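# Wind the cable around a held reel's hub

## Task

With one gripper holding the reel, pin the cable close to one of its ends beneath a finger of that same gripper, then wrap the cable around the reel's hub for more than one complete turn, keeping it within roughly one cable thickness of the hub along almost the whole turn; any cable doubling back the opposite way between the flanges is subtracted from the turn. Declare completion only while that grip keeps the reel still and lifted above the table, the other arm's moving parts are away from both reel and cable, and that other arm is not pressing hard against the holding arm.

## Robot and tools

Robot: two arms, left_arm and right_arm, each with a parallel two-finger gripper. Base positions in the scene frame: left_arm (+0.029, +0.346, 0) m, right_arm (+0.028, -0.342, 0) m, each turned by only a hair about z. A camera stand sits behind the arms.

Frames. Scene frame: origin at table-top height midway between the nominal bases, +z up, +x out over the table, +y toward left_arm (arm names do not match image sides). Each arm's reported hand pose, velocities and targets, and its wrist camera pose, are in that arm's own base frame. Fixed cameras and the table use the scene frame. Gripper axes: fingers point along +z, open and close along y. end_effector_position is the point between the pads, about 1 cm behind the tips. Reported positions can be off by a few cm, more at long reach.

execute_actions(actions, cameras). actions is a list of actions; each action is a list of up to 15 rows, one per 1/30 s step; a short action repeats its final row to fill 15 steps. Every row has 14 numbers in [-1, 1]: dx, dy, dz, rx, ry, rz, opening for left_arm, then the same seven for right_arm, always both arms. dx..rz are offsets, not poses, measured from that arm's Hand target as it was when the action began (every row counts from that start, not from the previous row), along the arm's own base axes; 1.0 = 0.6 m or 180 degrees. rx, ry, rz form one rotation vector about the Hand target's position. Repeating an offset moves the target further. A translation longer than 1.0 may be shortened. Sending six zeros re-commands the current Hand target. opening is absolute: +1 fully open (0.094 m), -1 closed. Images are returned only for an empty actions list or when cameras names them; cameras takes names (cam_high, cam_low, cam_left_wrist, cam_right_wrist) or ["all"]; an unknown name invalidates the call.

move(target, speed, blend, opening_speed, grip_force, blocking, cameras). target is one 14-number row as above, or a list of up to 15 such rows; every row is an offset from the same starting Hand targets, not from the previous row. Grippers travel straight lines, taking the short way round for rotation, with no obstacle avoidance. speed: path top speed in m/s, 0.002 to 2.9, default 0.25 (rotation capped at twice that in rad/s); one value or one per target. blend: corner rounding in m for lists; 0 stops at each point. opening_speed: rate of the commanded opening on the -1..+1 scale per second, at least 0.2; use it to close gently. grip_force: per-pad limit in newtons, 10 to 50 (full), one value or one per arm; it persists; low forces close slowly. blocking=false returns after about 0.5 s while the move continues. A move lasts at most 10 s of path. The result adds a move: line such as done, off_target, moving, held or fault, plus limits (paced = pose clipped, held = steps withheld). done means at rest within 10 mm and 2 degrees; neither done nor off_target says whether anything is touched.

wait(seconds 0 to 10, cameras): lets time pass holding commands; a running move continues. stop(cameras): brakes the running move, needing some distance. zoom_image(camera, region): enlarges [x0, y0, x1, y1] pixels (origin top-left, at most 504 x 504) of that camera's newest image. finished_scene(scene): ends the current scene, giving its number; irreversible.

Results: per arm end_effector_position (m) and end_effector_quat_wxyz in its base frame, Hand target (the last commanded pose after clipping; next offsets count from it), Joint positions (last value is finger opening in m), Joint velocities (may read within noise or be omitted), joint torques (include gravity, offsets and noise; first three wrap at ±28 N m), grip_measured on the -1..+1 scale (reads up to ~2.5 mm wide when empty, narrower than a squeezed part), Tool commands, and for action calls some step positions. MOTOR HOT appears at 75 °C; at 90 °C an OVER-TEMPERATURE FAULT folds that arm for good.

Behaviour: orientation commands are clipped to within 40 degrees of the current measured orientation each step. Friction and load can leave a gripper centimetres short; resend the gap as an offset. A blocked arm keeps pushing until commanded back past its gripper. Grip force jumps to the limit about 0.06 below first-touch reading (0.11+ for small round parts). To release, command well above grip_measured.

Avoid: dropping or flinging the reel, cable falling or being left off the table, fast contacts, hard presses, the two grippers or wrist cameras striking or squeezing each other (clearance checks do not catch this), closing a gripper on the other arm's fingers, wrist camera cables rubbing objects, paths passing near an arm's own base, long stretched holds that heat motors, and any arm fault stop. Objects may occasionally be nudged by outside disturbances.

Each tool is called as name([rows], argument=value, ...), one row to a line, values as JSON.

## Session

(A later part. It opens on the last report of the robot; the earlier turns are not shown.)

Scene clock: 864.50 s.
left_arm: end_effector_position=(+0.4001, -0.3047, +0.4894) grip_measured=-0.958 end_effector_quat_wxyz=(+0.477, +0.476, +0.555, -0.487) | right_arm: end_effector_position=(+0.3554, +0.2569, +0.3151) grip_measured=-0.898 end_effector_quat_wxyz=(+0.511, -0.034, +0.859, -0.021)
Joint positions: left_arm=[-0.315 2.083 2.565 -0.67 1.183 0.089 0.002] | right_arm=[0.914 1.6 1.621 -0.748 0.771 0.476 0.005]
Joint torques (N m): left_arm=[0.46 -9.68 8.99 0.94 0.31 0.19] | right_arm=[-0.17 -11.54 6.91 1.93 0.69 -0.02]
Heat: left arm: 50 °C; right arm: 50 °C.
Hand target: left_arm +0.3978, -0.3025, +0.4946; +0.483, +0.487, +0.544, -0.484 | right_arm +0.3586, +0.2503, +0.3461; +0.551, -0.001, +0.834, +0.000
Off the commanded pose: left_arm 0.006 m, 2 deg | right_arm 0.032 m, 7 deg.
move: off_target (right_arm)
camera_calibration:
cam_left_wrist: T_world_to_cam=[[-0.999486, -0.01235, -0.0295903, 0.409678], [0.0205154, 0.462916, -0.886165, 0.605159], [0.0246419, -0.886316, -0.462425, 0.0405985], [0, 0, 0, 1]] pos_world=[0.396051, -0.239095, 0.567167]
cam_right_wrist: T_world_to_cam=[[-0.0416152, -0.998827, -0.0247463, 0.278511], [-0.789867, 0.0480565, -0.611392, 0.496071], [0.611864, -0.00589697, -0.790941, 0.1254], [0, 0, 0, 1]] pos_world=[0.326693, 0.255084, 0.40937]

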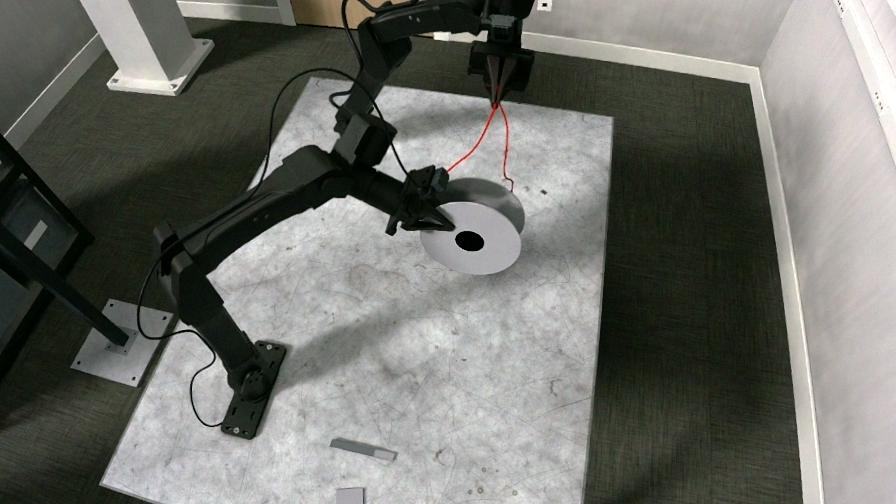

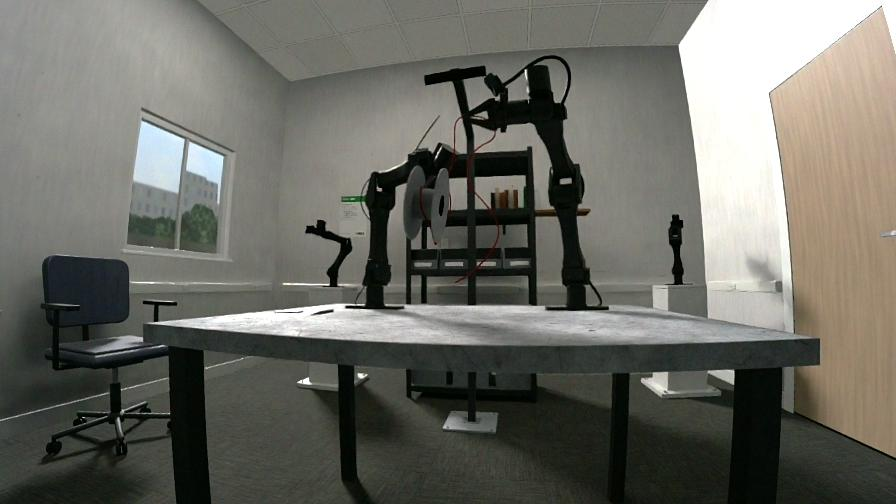

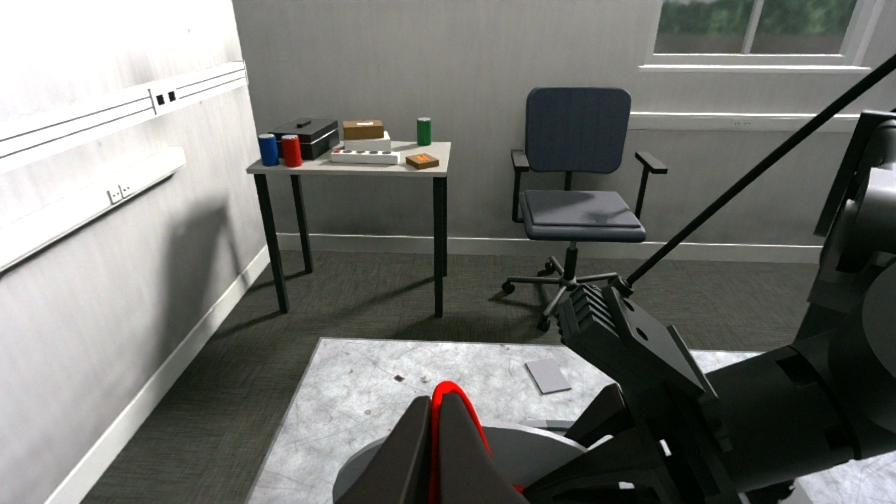

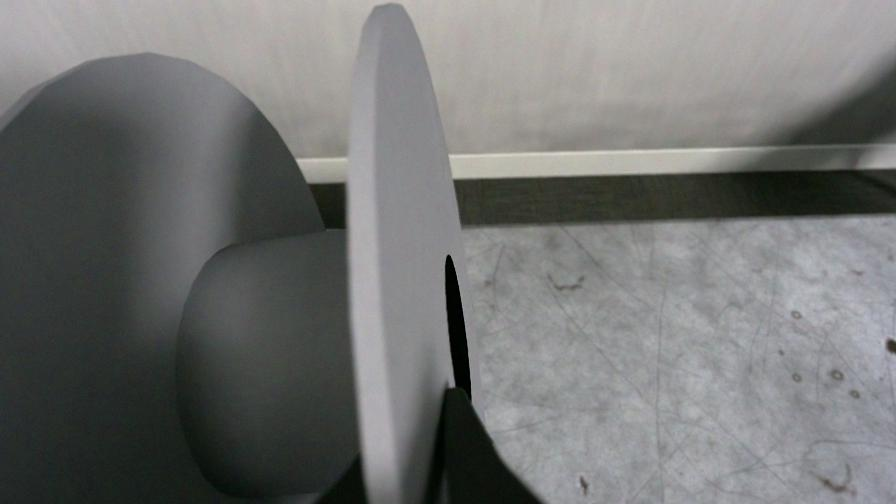

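move([
  [0.14,-0.08,-0.08,0,0,0,-1,0,0,0,0,0,0,-1],
  [0.2,-0.09,-0.2,0,0,0,-1,0,0,0,0,0,0,-1],
], speed=0.08, blend=[0.03,0], cameras=["all"])

zoom_image(camera="cam_low", region=[360, 100, 540, 280])

Scene clock: 874.73 s.
left_arm: end_effector_position=(+0.5187, -0.3587, +0.3631) grip_measured=-0.958 end_effector_quat_wxyz=(+0.479, +0.458, +0.563, -0.494) | right_arm: end_effector_position=(+0.3554, +0.2569, +0.3151) grip_measured=-0.898 end_effector_quat_wxyz=(+0.511, -0.034, +0.859, -0.021)
Joint positions: left_arm=[-0.344 2.578 2.84 -0.387 1.136 -0.005 0.002] | right_arm=[0.914 1.6 1.621 -0.748 0.771 0.476 0.005]
Joint torques (N m): left_arm=[0.44 -13.98 9.83 1.25 0.21 0.18] | right_arm=[-0.17 -11.54 6.93 1.94 0.69 -0.03]
Heat: left arm: 50 °C; right arm: 50 °C.
Hand target: left_arm +0.5176, -0.3566, +0.3745; +0.483, +0.487, +0.544, -0.484 | right_arm +0.3586, +0.2503, +0.3461; +0.551, -0.001, +0.834, +0.000
Off the commanded pose: left_arm 0.012 m, 4 deg | right_arm 0.032 m, 7 deg.
elbow stopped short (left arm): the move would have taken joint 3 (elbow) straighter than the controller allows.
move: off_target (left_arm, right_arm)
camera_calibration:
cam_left_wrist: T_world_to_cam=[[-0.999387, -0.0349939, 0.000550937, 0.504619], [-0.0160466, 0.444168, -0.8958, 0.531487], [0.0311029, -0.89526, -0.444458, -0.0817662], [0, 0, 0, 1]] pos_world=[0.515381, -0.291613, 0.439486]
cam_right_wrist: T_world_to_cam=[[-0.0416152, -0.998827, -0.0247463, 0.278511], [-0.789867, 0.0480565, -0.611392, 0.496071], [0.611864, -0.00589697, -0.790941, 0.1254], [0, 0, 0, 1]] pos_world=[0.326693, 0.255084, 0.40937]

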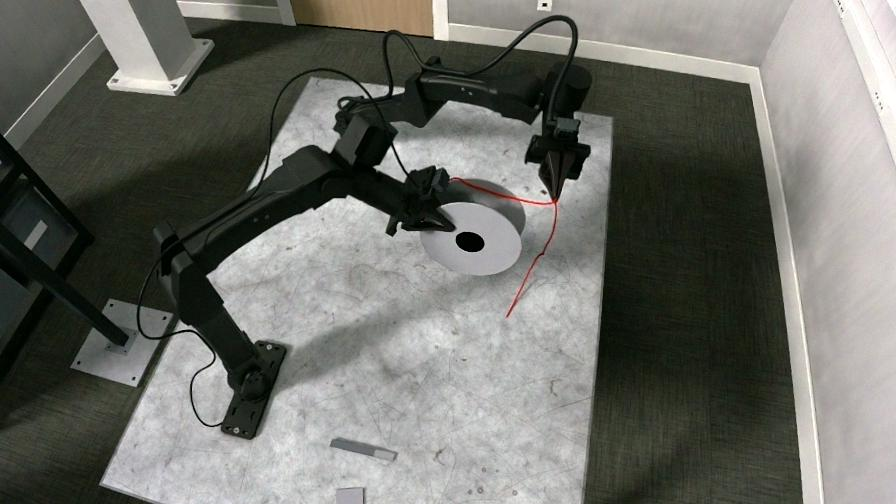

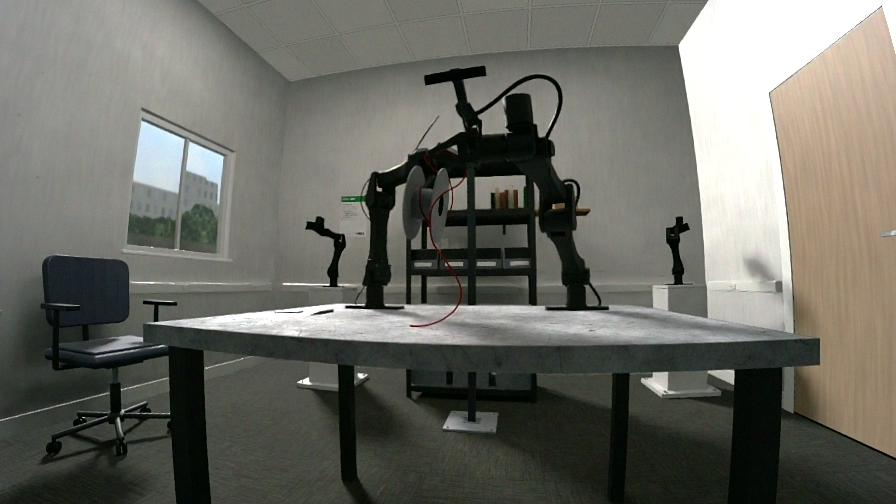

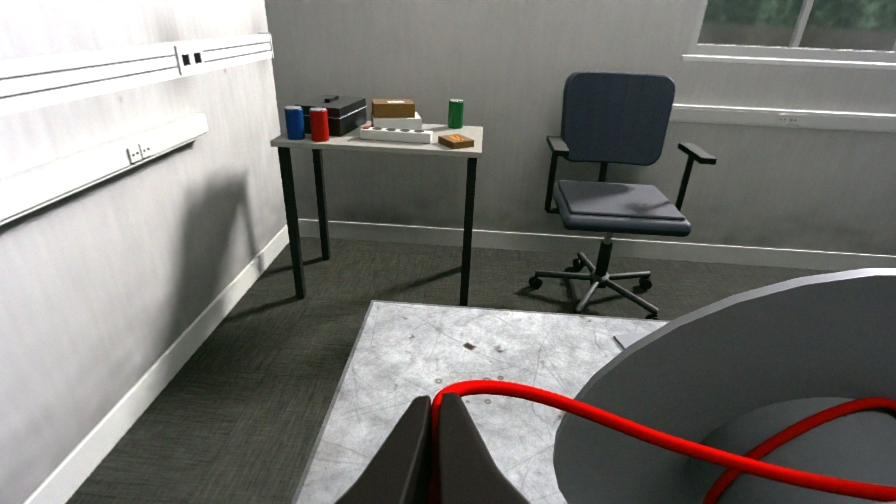

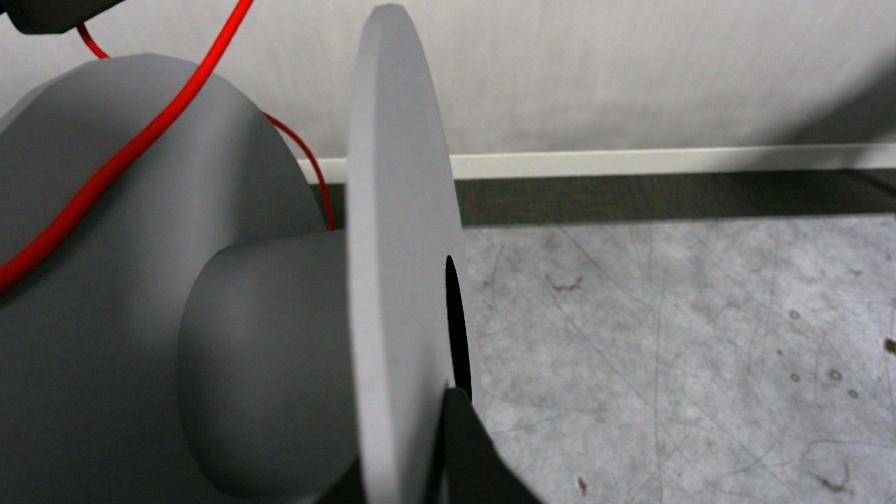

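Scaled by 2.800 from the camera's 896x504 image, which has a finer 1280x720 frame.

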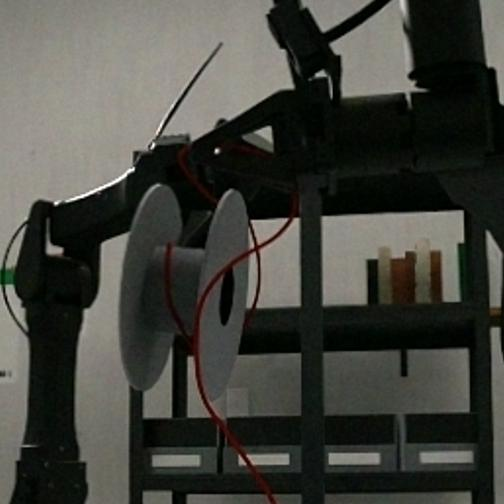

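move([
  [0.05,-0.04,-0.16,0,0,0,-1,0,0,0,0,0,0,-1],
], speed=0.08, cameras=["cam_low","cam_left_wrist","cam_right_wrist"])

zoom_image(camera="cam_low", region=[360, 100, 540, 280])

Scene clock: 883.63 s.
left_arm: end_effector_position=(+0.5490, -0.3776, +0.2707) grip_measured=-0.958 end_effector_quat_wxyz=(+0.468, +0.472, +0.563, -0.491) | right_arm: end_effector_position=(+0.3555, +0.2570, +0.3153) grip_measured=-0.900 end_effector_quat_wxyz=(+0.512, -0.033, +0.858, -0.020)
Joint positions: left_arm=[-0.355 2.756 2.84 -0.275 1.144 0.062 0.002] | right_arm=[0.914 1.6 1.621 -0.747 0.772 0.476 0.005]
Joint torques (N m): left_arm=[-0.47 -14.91 10 1.18 0.15 0.21] | right_arm=[-0.16 -11.51 6.91 1.91 0.69 -0.03]
Heat: left arm: 51 °C; right arm: 50 °C.
Hand target: left_arm +0.5477, -0.3805, +0.2786; +0.483, +0.487, +0.544, -0.484 | right_arm +0.3586, +0.2503, +0.3461; +0.551, +0.000, +0.834, +0.000
Off the commanded pose: left_arm 0.009 m, 3 deg | right_arm 0.032 m, 7 deg.
move: off_target (left_arm, right_arm)
camera_calibration:
cam_left_wrist: T_world_to_cam=[[-0.999921, -0.0120545, -0.00368027, 0.544479], [-0.00239199, 0.468189, -0.883625, 0.455808], [0.0123747, -0.883546, -0.468181, -0.119481], [0, 0, 0, 1]] pos_world=[0.547005, -0.312408, 0.348828]
cam_right_wrist: T_world_to_cam=[[-0.0418339, -0.998796, -0.02561, 0.278934], [-0.789289, 0.0487532, -0.612084, 0.496111], [0.612596, -0.00539212, -0.790378, 0.124959], [0, 0, 0, 1]] pos_world=[0.326694, 0.255086, 0.40957]
Images, in order (width x height): cam_low 896x504, cam_left_wrist 896x504, cam_right_wrist 896x504.

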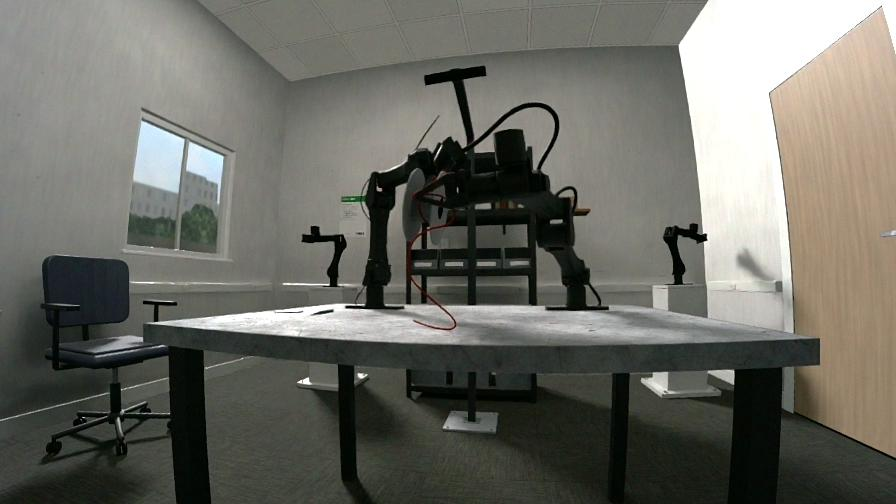

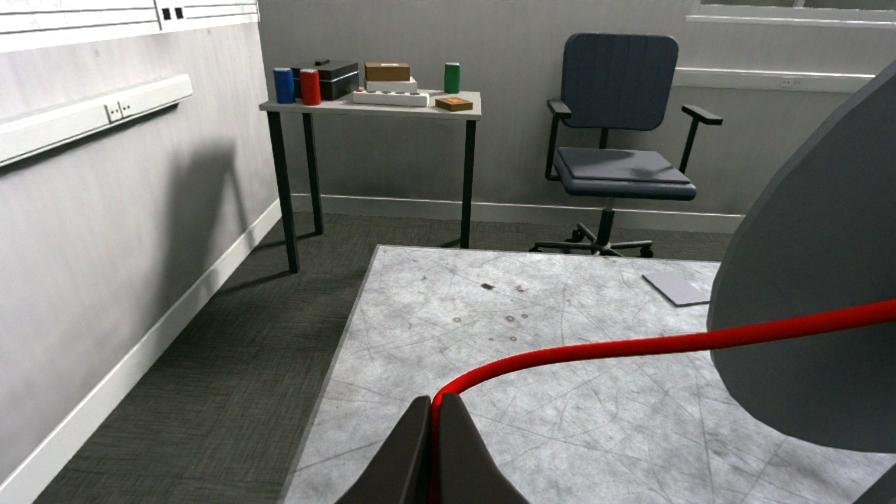

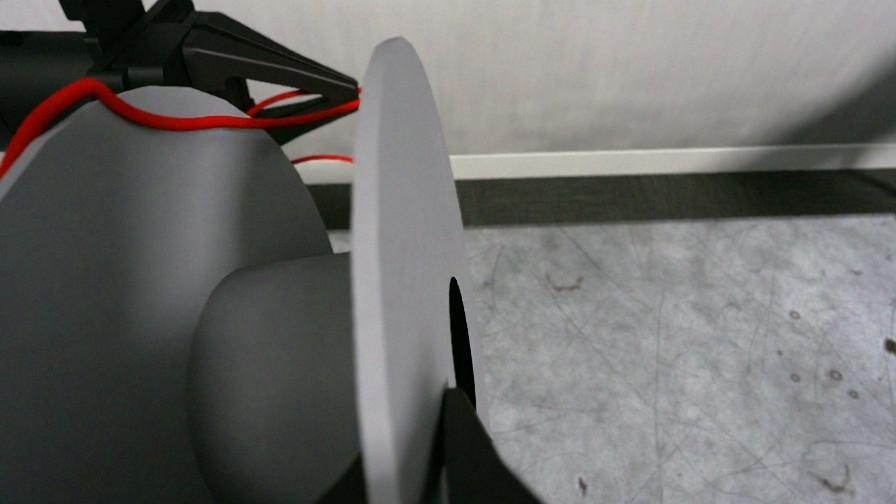

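Scaled by 2.800 from the camera's 896x504 image, which has a finer 1280x720 frame.

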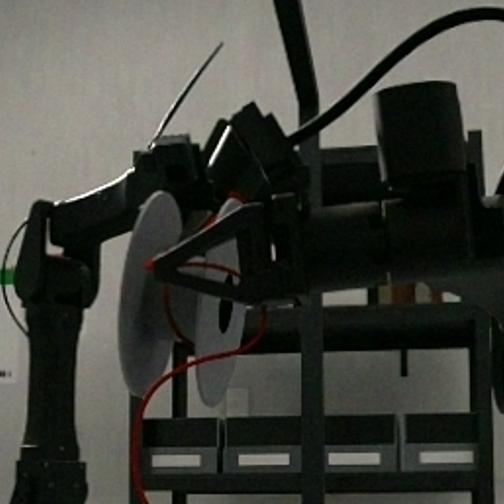

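move([
  [0.0,-0.03,-0.13,0,0,0,-1,0,0,0,0,0,0,-1],
  [-0.06,-0.02,-0.22,0,0,0,-1,0,0,0,0,0,0,-1],
], speed=0.06, blend=[0.03,0], cameras=["cam_low","cam_left_wrist","cam_right_wrist","cam_high"])

zoom_image(camera="cam_low", region=[360, 100, 540, 280])

Scene clock: 894.47 s.
left_arm: end_effector_position=(+0.5124, -0.3897, +0.1143) grip_measured=-0.958 end_effector_quat_wxyz=(+0.457, +0.477, +0.565, -0.494) | right_arm: end_effector_position=(+0.3553, +0.2567, +0.3129) grip_measured=-0.900 end_effector_quat_wxyz=(+0.510, -0.036, +0.859, -0.023)
Joint positions: left_arm=[-0.397 2.616 1.948 0.449 1.12 0.074 0.002] | right_arm=[0.914 1.6 1.615 -0.747 0.772 0.473 0.005]
Joint torques (N m): left_arm=[-0.59 -19.26 7.05 1.21 0.02 0.05] | right_arm=[-0.13 -11.64 7.34 1.92 0.7 -0.01]
Heat: left arm: 54 °C; right arm: 50 °C.
Hand target: left_arm +0.5116, -0.3926, +0.1465; +0.482, +0.487, +0.544, -0.484 | right_arm +0.3586, +0.2503, +0.3461; +0.551, -0.001, +0.834, +0.000
Off the commanded pose: left_arm 0.032 m, 4 deg | right_arm 0.034 m, 7 deg.
move: off_target (left_arm, right_arm)
camera_calibration:
cam_left_wrist: T_world_to_cam=[[-0.999939, 0.00698839, 0.0085526, 0.513245], [-0.00412875, 0.481706, -0.876323, 0.328546], [-0.0102439, -0.876305, -0.481648, -0.187063], [0, 0, 0, 1]] pos_world=[0.512654, -0.325773, 0.193425]
cam_right_wrist: T_world_to_cam=[[-0.0408299, -0.998987, -0.0189066, 0.276168], [-0.791457, 0.0438859, -0.609647, 0.495859], [0.609859, -0.0099281, -0.792447, 0.125994], [0, 0, 0, 1]] pos_world=[0.326889, 0.255378, 0.407364]

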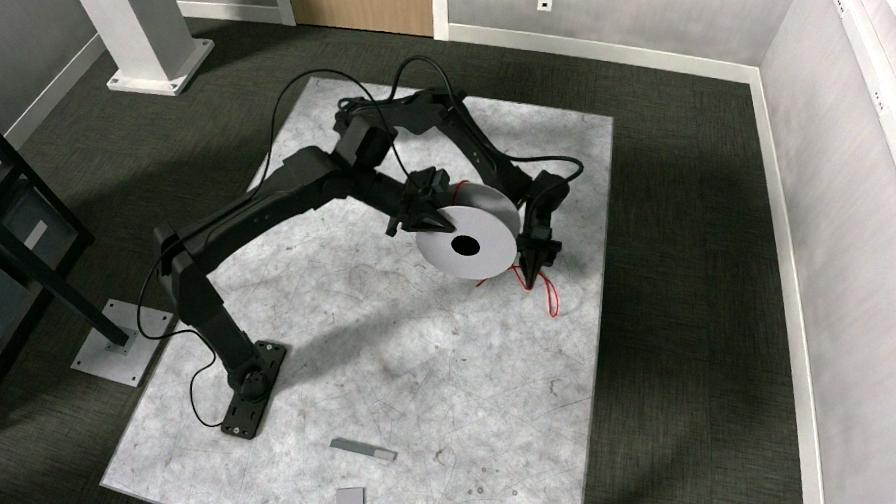

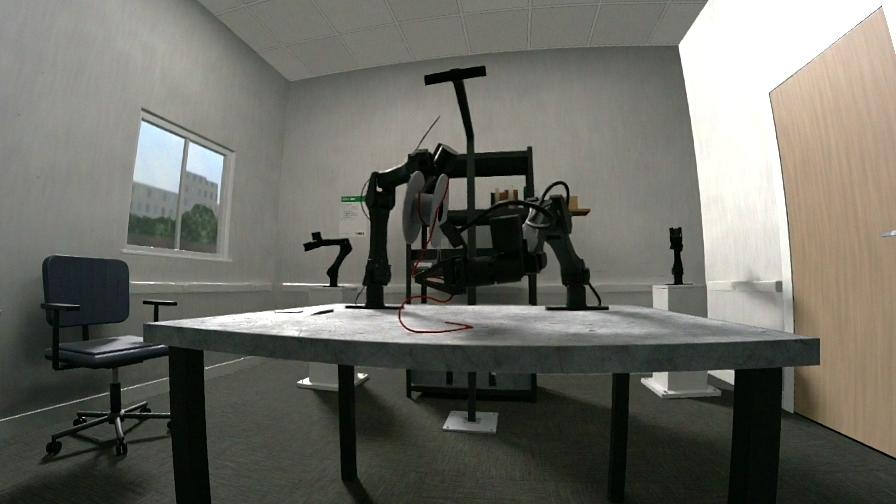

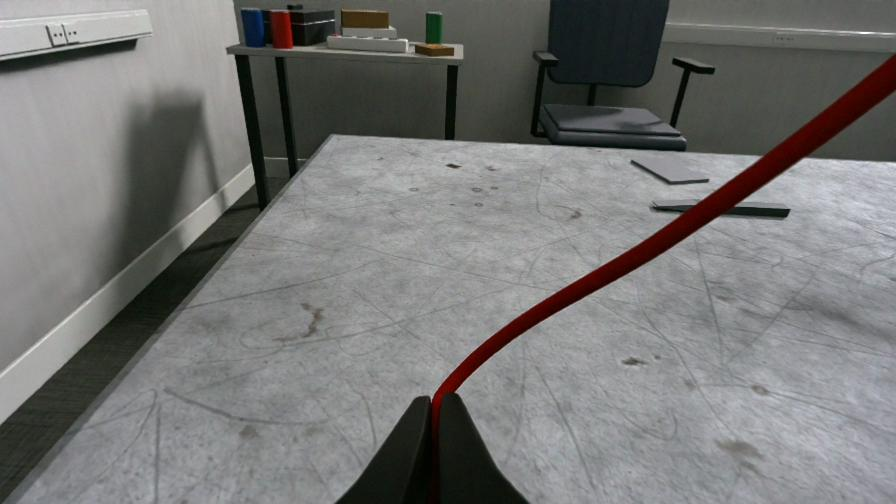

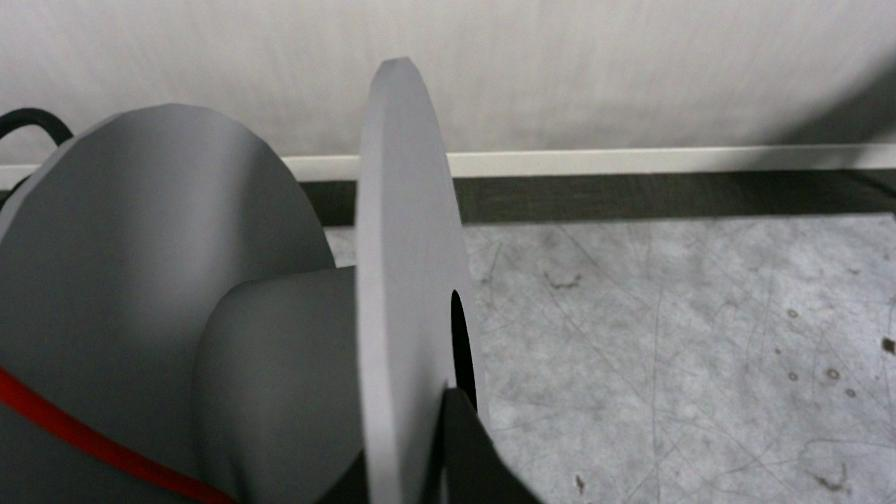

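Scaled by 2.800 from the camera's 896x504 image, which has a finer 1280x720 frame.

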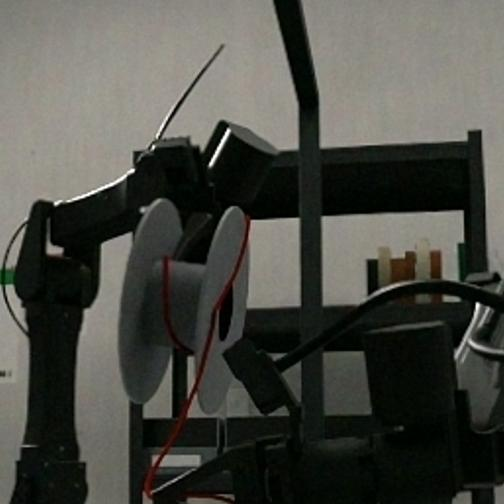

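move([
  [0.04,0.14,0.23,0,0,0,-1,0,0,0,0,0,0,-1],
  [-0.02,0.14,0.48,0,0,0,-1,0,0,0,0,0,0,-1],
  [-0.18,0.14,0.59,0,0,0,-1,0,0,0,0,0,0,-1],
  [-0.22,-0.05,0.59,0,0,0,-1,0,0,0,0,0,0,-1],
], speed=0.12, blend=[0.03,0.03,0.03,0], cameras=["cam_low","cam_left_wrist","cam_right_wrist"])

zoom_image(camera="cam_low", region=[360, 100, 540, 280])

Scene clock: 912.83 s.
left_arm: end_effector_position=(+0.3784, -0.4224, +0.4906) grip_measured=-0.958 end_effector_quat_wxyz=(+0.489, +0.464, +0.548, -0.495) | right_arm: end_effector_position=(+0.3553, +0.2567, +0.3130) grip_measured=-0.900 end_effector_quat_wxyz=(+0.510, -0.035, +0.859, -0.023)
Joint positions: left_arm=[-0.589 2.282 2.843 -0.611 0.905 -0.049 0.002] | right_arm=[0.914 1.6 1.615 -0.747 0.772 0.473 0.005]
Joint torques (N m): left_arm=[-0.06 -10.92 8.5 1.35 -0.02 -0.02] | right_arm=[-0.14 -11.64 7.31 1.91 0.69 -0.01]
Heat: left arm: 60 °C; right arm: 49 °C.
Hand target: left_arm +0.3796, -0.4226, +0.5004; +0.482, +0.487, +0.544, -0.484 | right_arm +0.3586, +0.2503, +0.3462; +0.551, -0.001, +0.834, +0.000
Off the commanded pose: left_arm 0.010 m, 3 deg | right_arm 0.034 m, 7 deg.
elbow stopped short (left arm): the move would have taken joint 3 (elbow) straighter than the controller allows.
move: off_target (left_arm, right_arm)
camera_calibration:
cam_left_wrist: T_world_to_cam=[[-0.999294, -0.0227267, -0.0299186, 0.382358], [0.0173445, 0.427336, -0.903927, 0.656072], [0.0333285, -0.903807, -0.42664, -0.0908645], [0, 0, 0, 1]] pos_world=[0.373737, -0.353797, 0.565714]
cam_right_wrist: T_world_to_cam=[[-0.0408622, -0.99898, -0.019193, 0.276294], [-0.791369, 0.0440849, -0.609748, 0.495821], [0.609972, -0.00972685, -0.792363, 0.125871], [0, 0, 0, 1]] pos_world=[0.326889, 0.255378, 0.407364]
Images, in order (width x height): cam_low 896x504, cam_left_wrist 896x504, cam_right_wrist 896x504.

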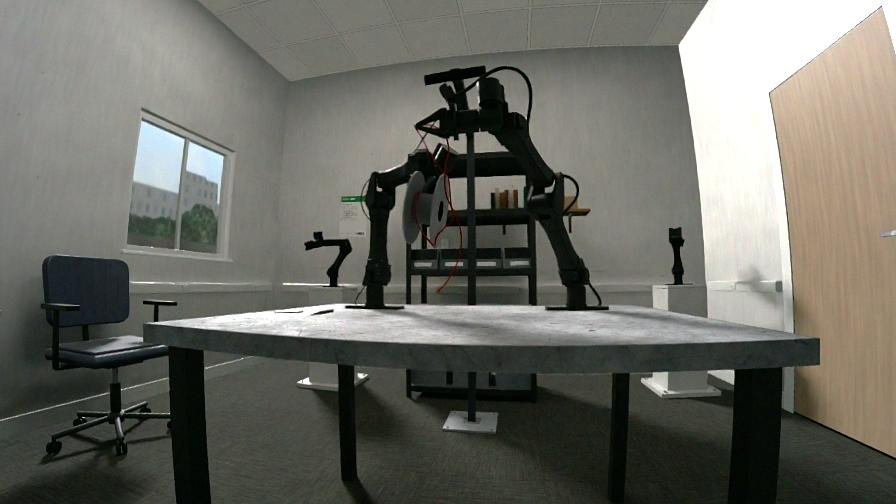

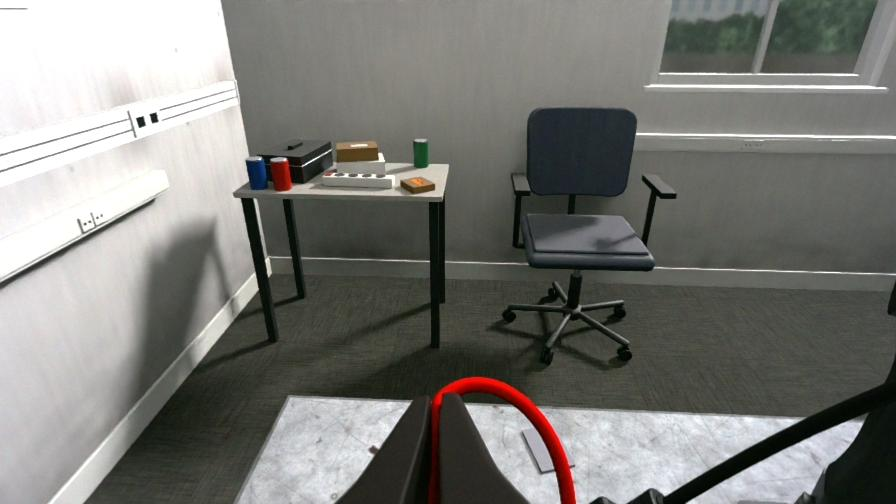

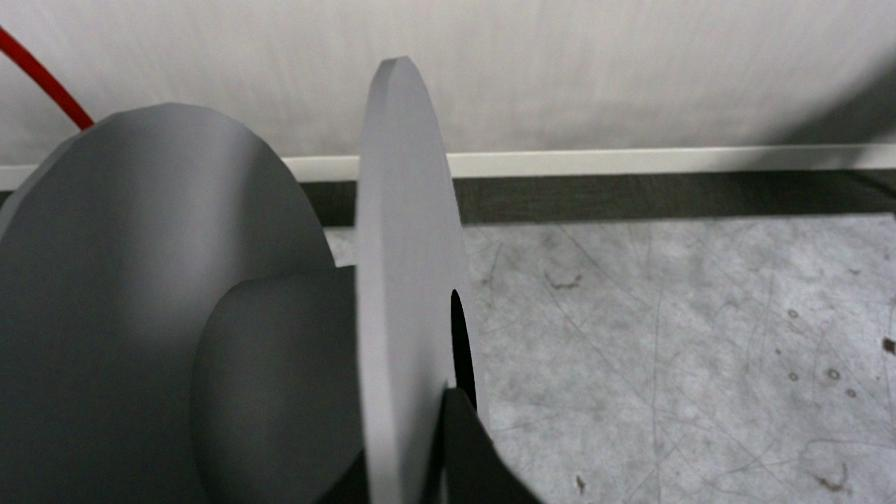

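Scaled by 2.800 from the camera's 896x504 image, which has a finer 1280x720 frame.

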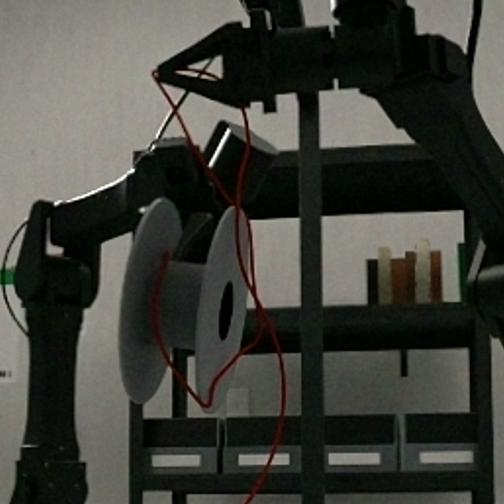

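move([
  [0.1,-0.03,-0.05,0,0,0,-1,0,0,0,0,0,0,-1],
  [0.17,-0.03,-0.16,0,0,0,-1,0,0,0,0,0,0,-1],
], speed=0.08, blend=[0.03,0], cameras=["cam_low","cam_right_wrist","cam_high"])

zoom_image(camera="cam_low", region=[360, 100, 540, 280])

Scene clock: 922.37 s.
left_arm: end_effector_position=(+0.4819, -0.4433, +0.3918) grip_measured=-0.958 end_effector_quat_wxyz=(+0.507, +0.435, +0.557, -0.494) | right_arm: end_effector_position=(+0.3553, +0.2567, +0.3130) grip_measured=-0.900 end_effector_quat_wxyz=(+0.510, -0.035, +0.859, -0.023)
Joint positions: left_arm=[-0.526 2.556 2.843 -0.284 0.909 -0.112 0.002] | right_arm=[0.914 1.6 1.615 -0.747 0.772 0.473 0.005]
Joint torques (N m): left_arm=[0.4 -13.93 9.62 1.36 0.14 0.16] | right_arm=[-0.17 -11.64 7.32 1.91 0.7 -0.01]
Heat: left arm: 56 °C; right arm: 49 °C.
Hand target: left_arm +0.4815, -0.4406, +0.4045; +0.482, +0.487, +0.544, -0.484 | right_arm +0.3586, +0.2503, +0.3461; +0.551, -0.001, +0.834, +0.000
Off the commanded pose: left_arm 0.013 m, 7 deg | right_arm 0.034 m, 7 deg.
elbow stopped short (left arm): the move would have taken joint 3 (elbow) straighter than the controller allows.
move: off_target (left_arm, right_arm)
camera_calibration:
cam_right_wrist: T_world_to_cam=[[-0.0408622, -0.99898, -0.019193, 0.276294], [-0.791369, 0.0440849, -0.609748, 0.495821], [0.609972, -0.00972685, -0.792363, 0.125871], [0, 0, 0, 1]] pos_world=[0.326889, 0.255378, 0.407364]
Images, in order (width x height): cam_high 896x504, cam_low 896x504, cam_right_wrist 896x504.

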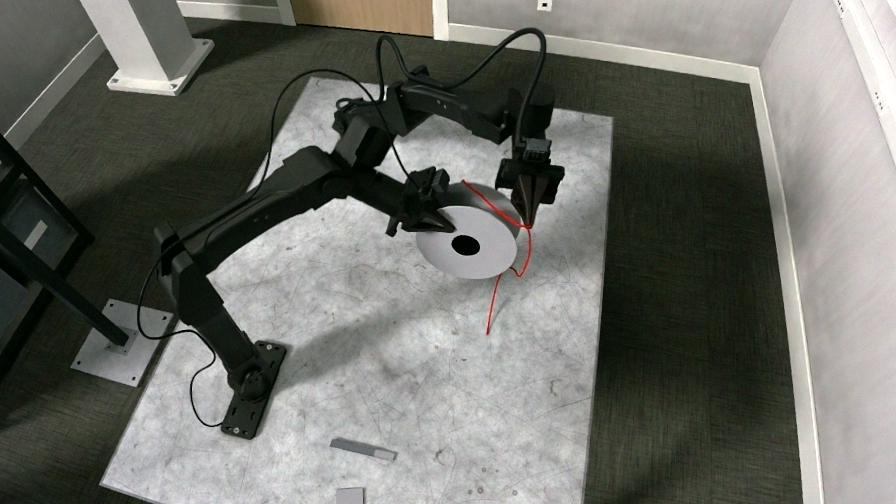

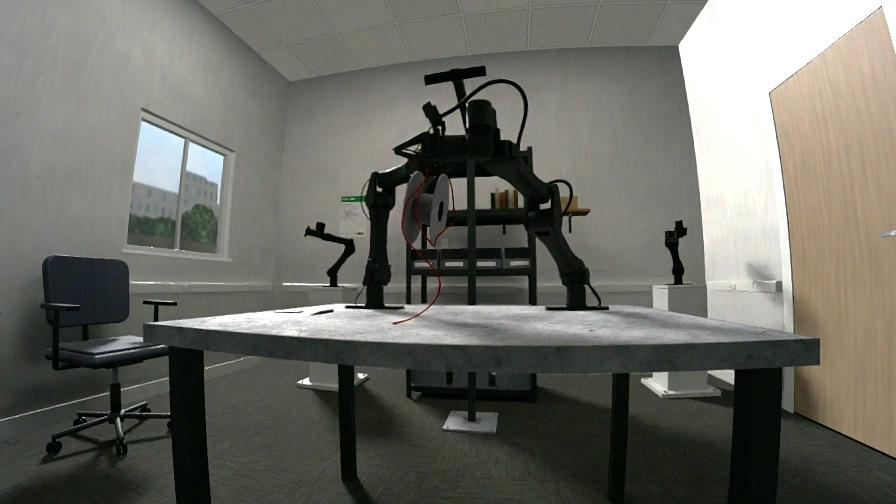

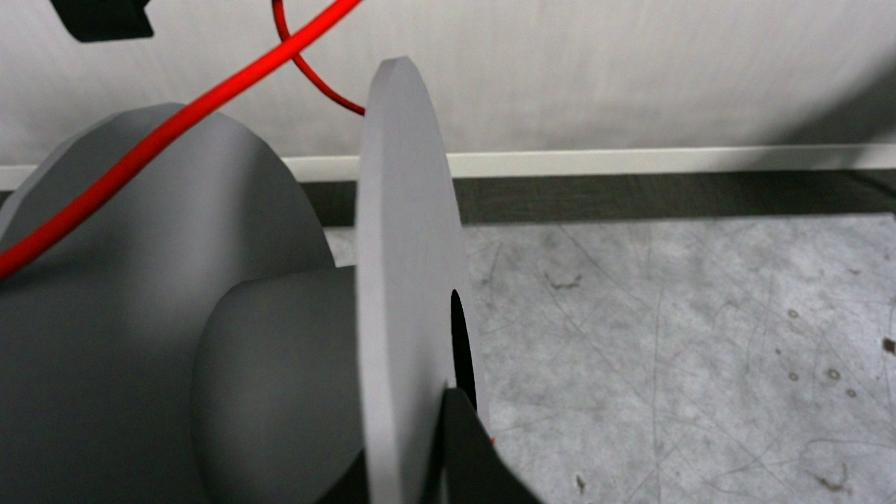

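Scaled by 2.800 from the camera's 896x504 image, which has a finer 1280x720 frame.

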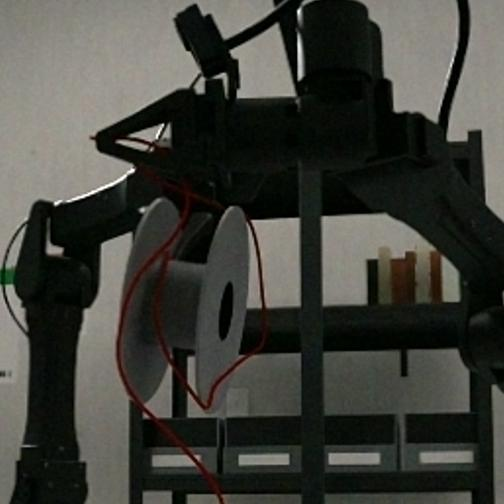

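move([
  [0.05,-0.015,-0.1,0,0,0,-1,0,0,0,0,0,0,-1],
  [0.06,-0.02,-0.22,0,0,0,-1,0,0,0,0,0,0,-1],
], speed=0.07, blend=[0.03,0], cameras=["cam_low","cam_right_wrist","cam_high"])

zoom_image(camera="cam_low", region=[360, 100, 540, 280])

Scene clock: 931.40 s.
left_arm: end_effector_position=(+0.5134, -0.4584, +0.2744) grip_measured=-0.958 end_effector_quat_wxyz=(+0.478, +0.478, +0.553, -0.487) | right_arm: end_effector_position=(+0.3546, +0.2591, +0.3117) grip_measured=-0.900 end_effector_quat_wxyz=(+0.507, -0.039, +0.861, -0.017)
Joint positions: left_arm=[-0.509 2.762 2.843 -0.209 0.996 0.026 0.002] | right_arm=[0.914 1.6 1.615 -0.747 0.756 0.473 0.005]
Joint torques (N m): left_arm=[1.14 -14.61 8.61 1.14 0.3 0.23] | right_arm=[-0.14 -11.63 7.38 1.89 0.84 0.02]
Heat: left arm: 55 °C; right arm: 49 °C.
Hand target: left_arm +0.5176, -0.4527, +0.2723; +0.482, +0.487, +0.544, -0.484 | right_arm +0.3586, +0.2503, +0.3462; +0.551, +0.000, +0.834, +0.000
Off the commanded pose: left_arm 0.007 m, 2 deg | right_arm 0.036 m, 8 deg.
elbow stopped short (left arm): the move would have taken joint 3 (elbow) straighter than the controller allows.
move: off_target (right_arm)
camera_calibration:
cam_right_wrist: T_world_to_cam=[[-0.0295285, -0.999257, -0.0247768, 0.276404], [-0.796741, 0.0384979, -0.603093, 0.495703], [0.603599, 0.00193229, -0.797286, 0.126151], [0, 0, 0, 1]] pos_world=[0.326965, 0.256871, 0.406382]
Images, in order (width x height): cam_high 896x504, cam_low 896x504, cam_right_wrist 896x504.

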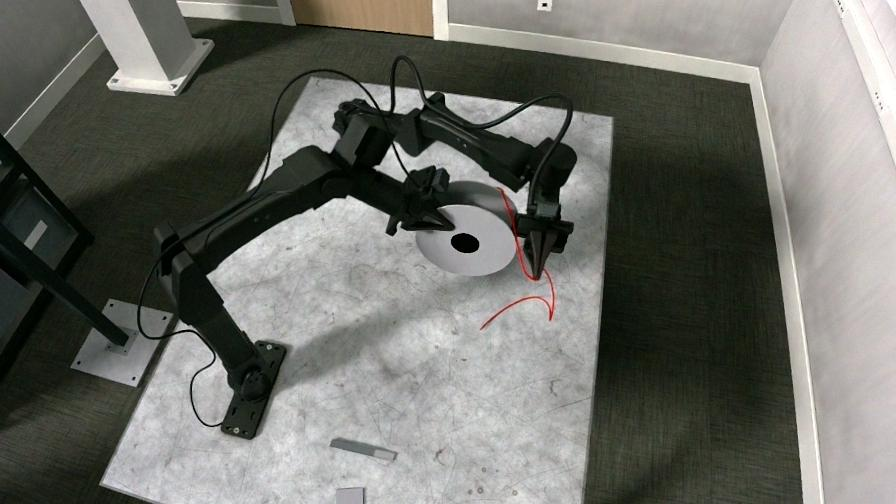

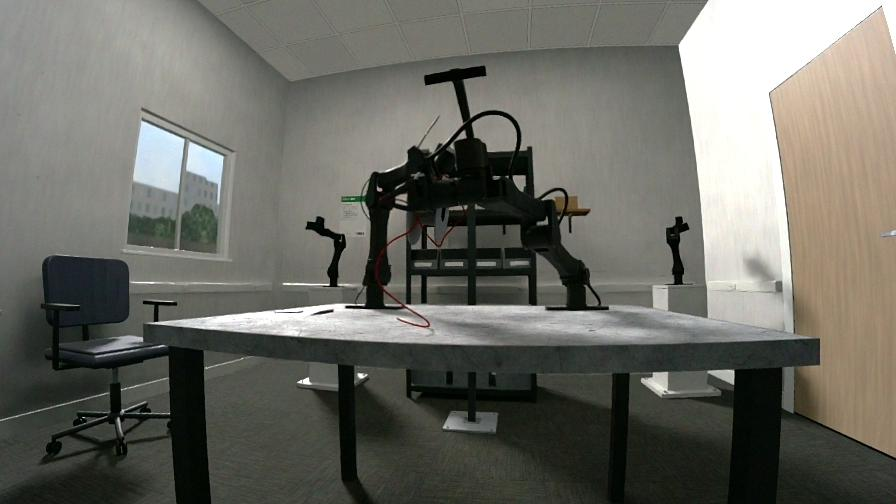

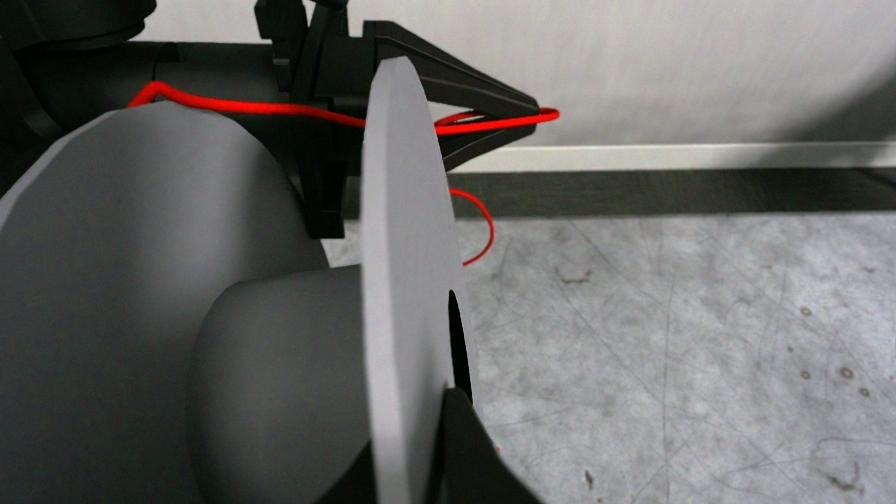

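Scaled by 2.800 from the camera's 896x504 image, which has a finer 1280x720 frame.

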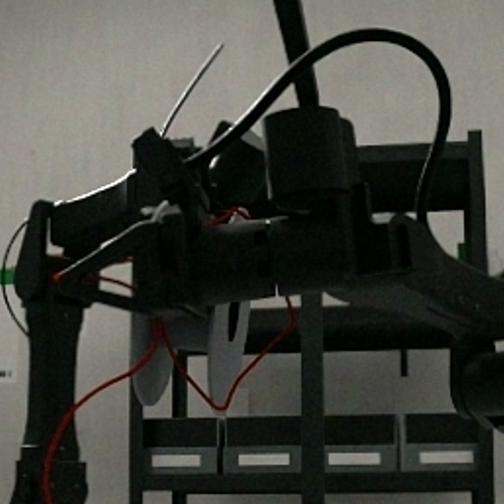

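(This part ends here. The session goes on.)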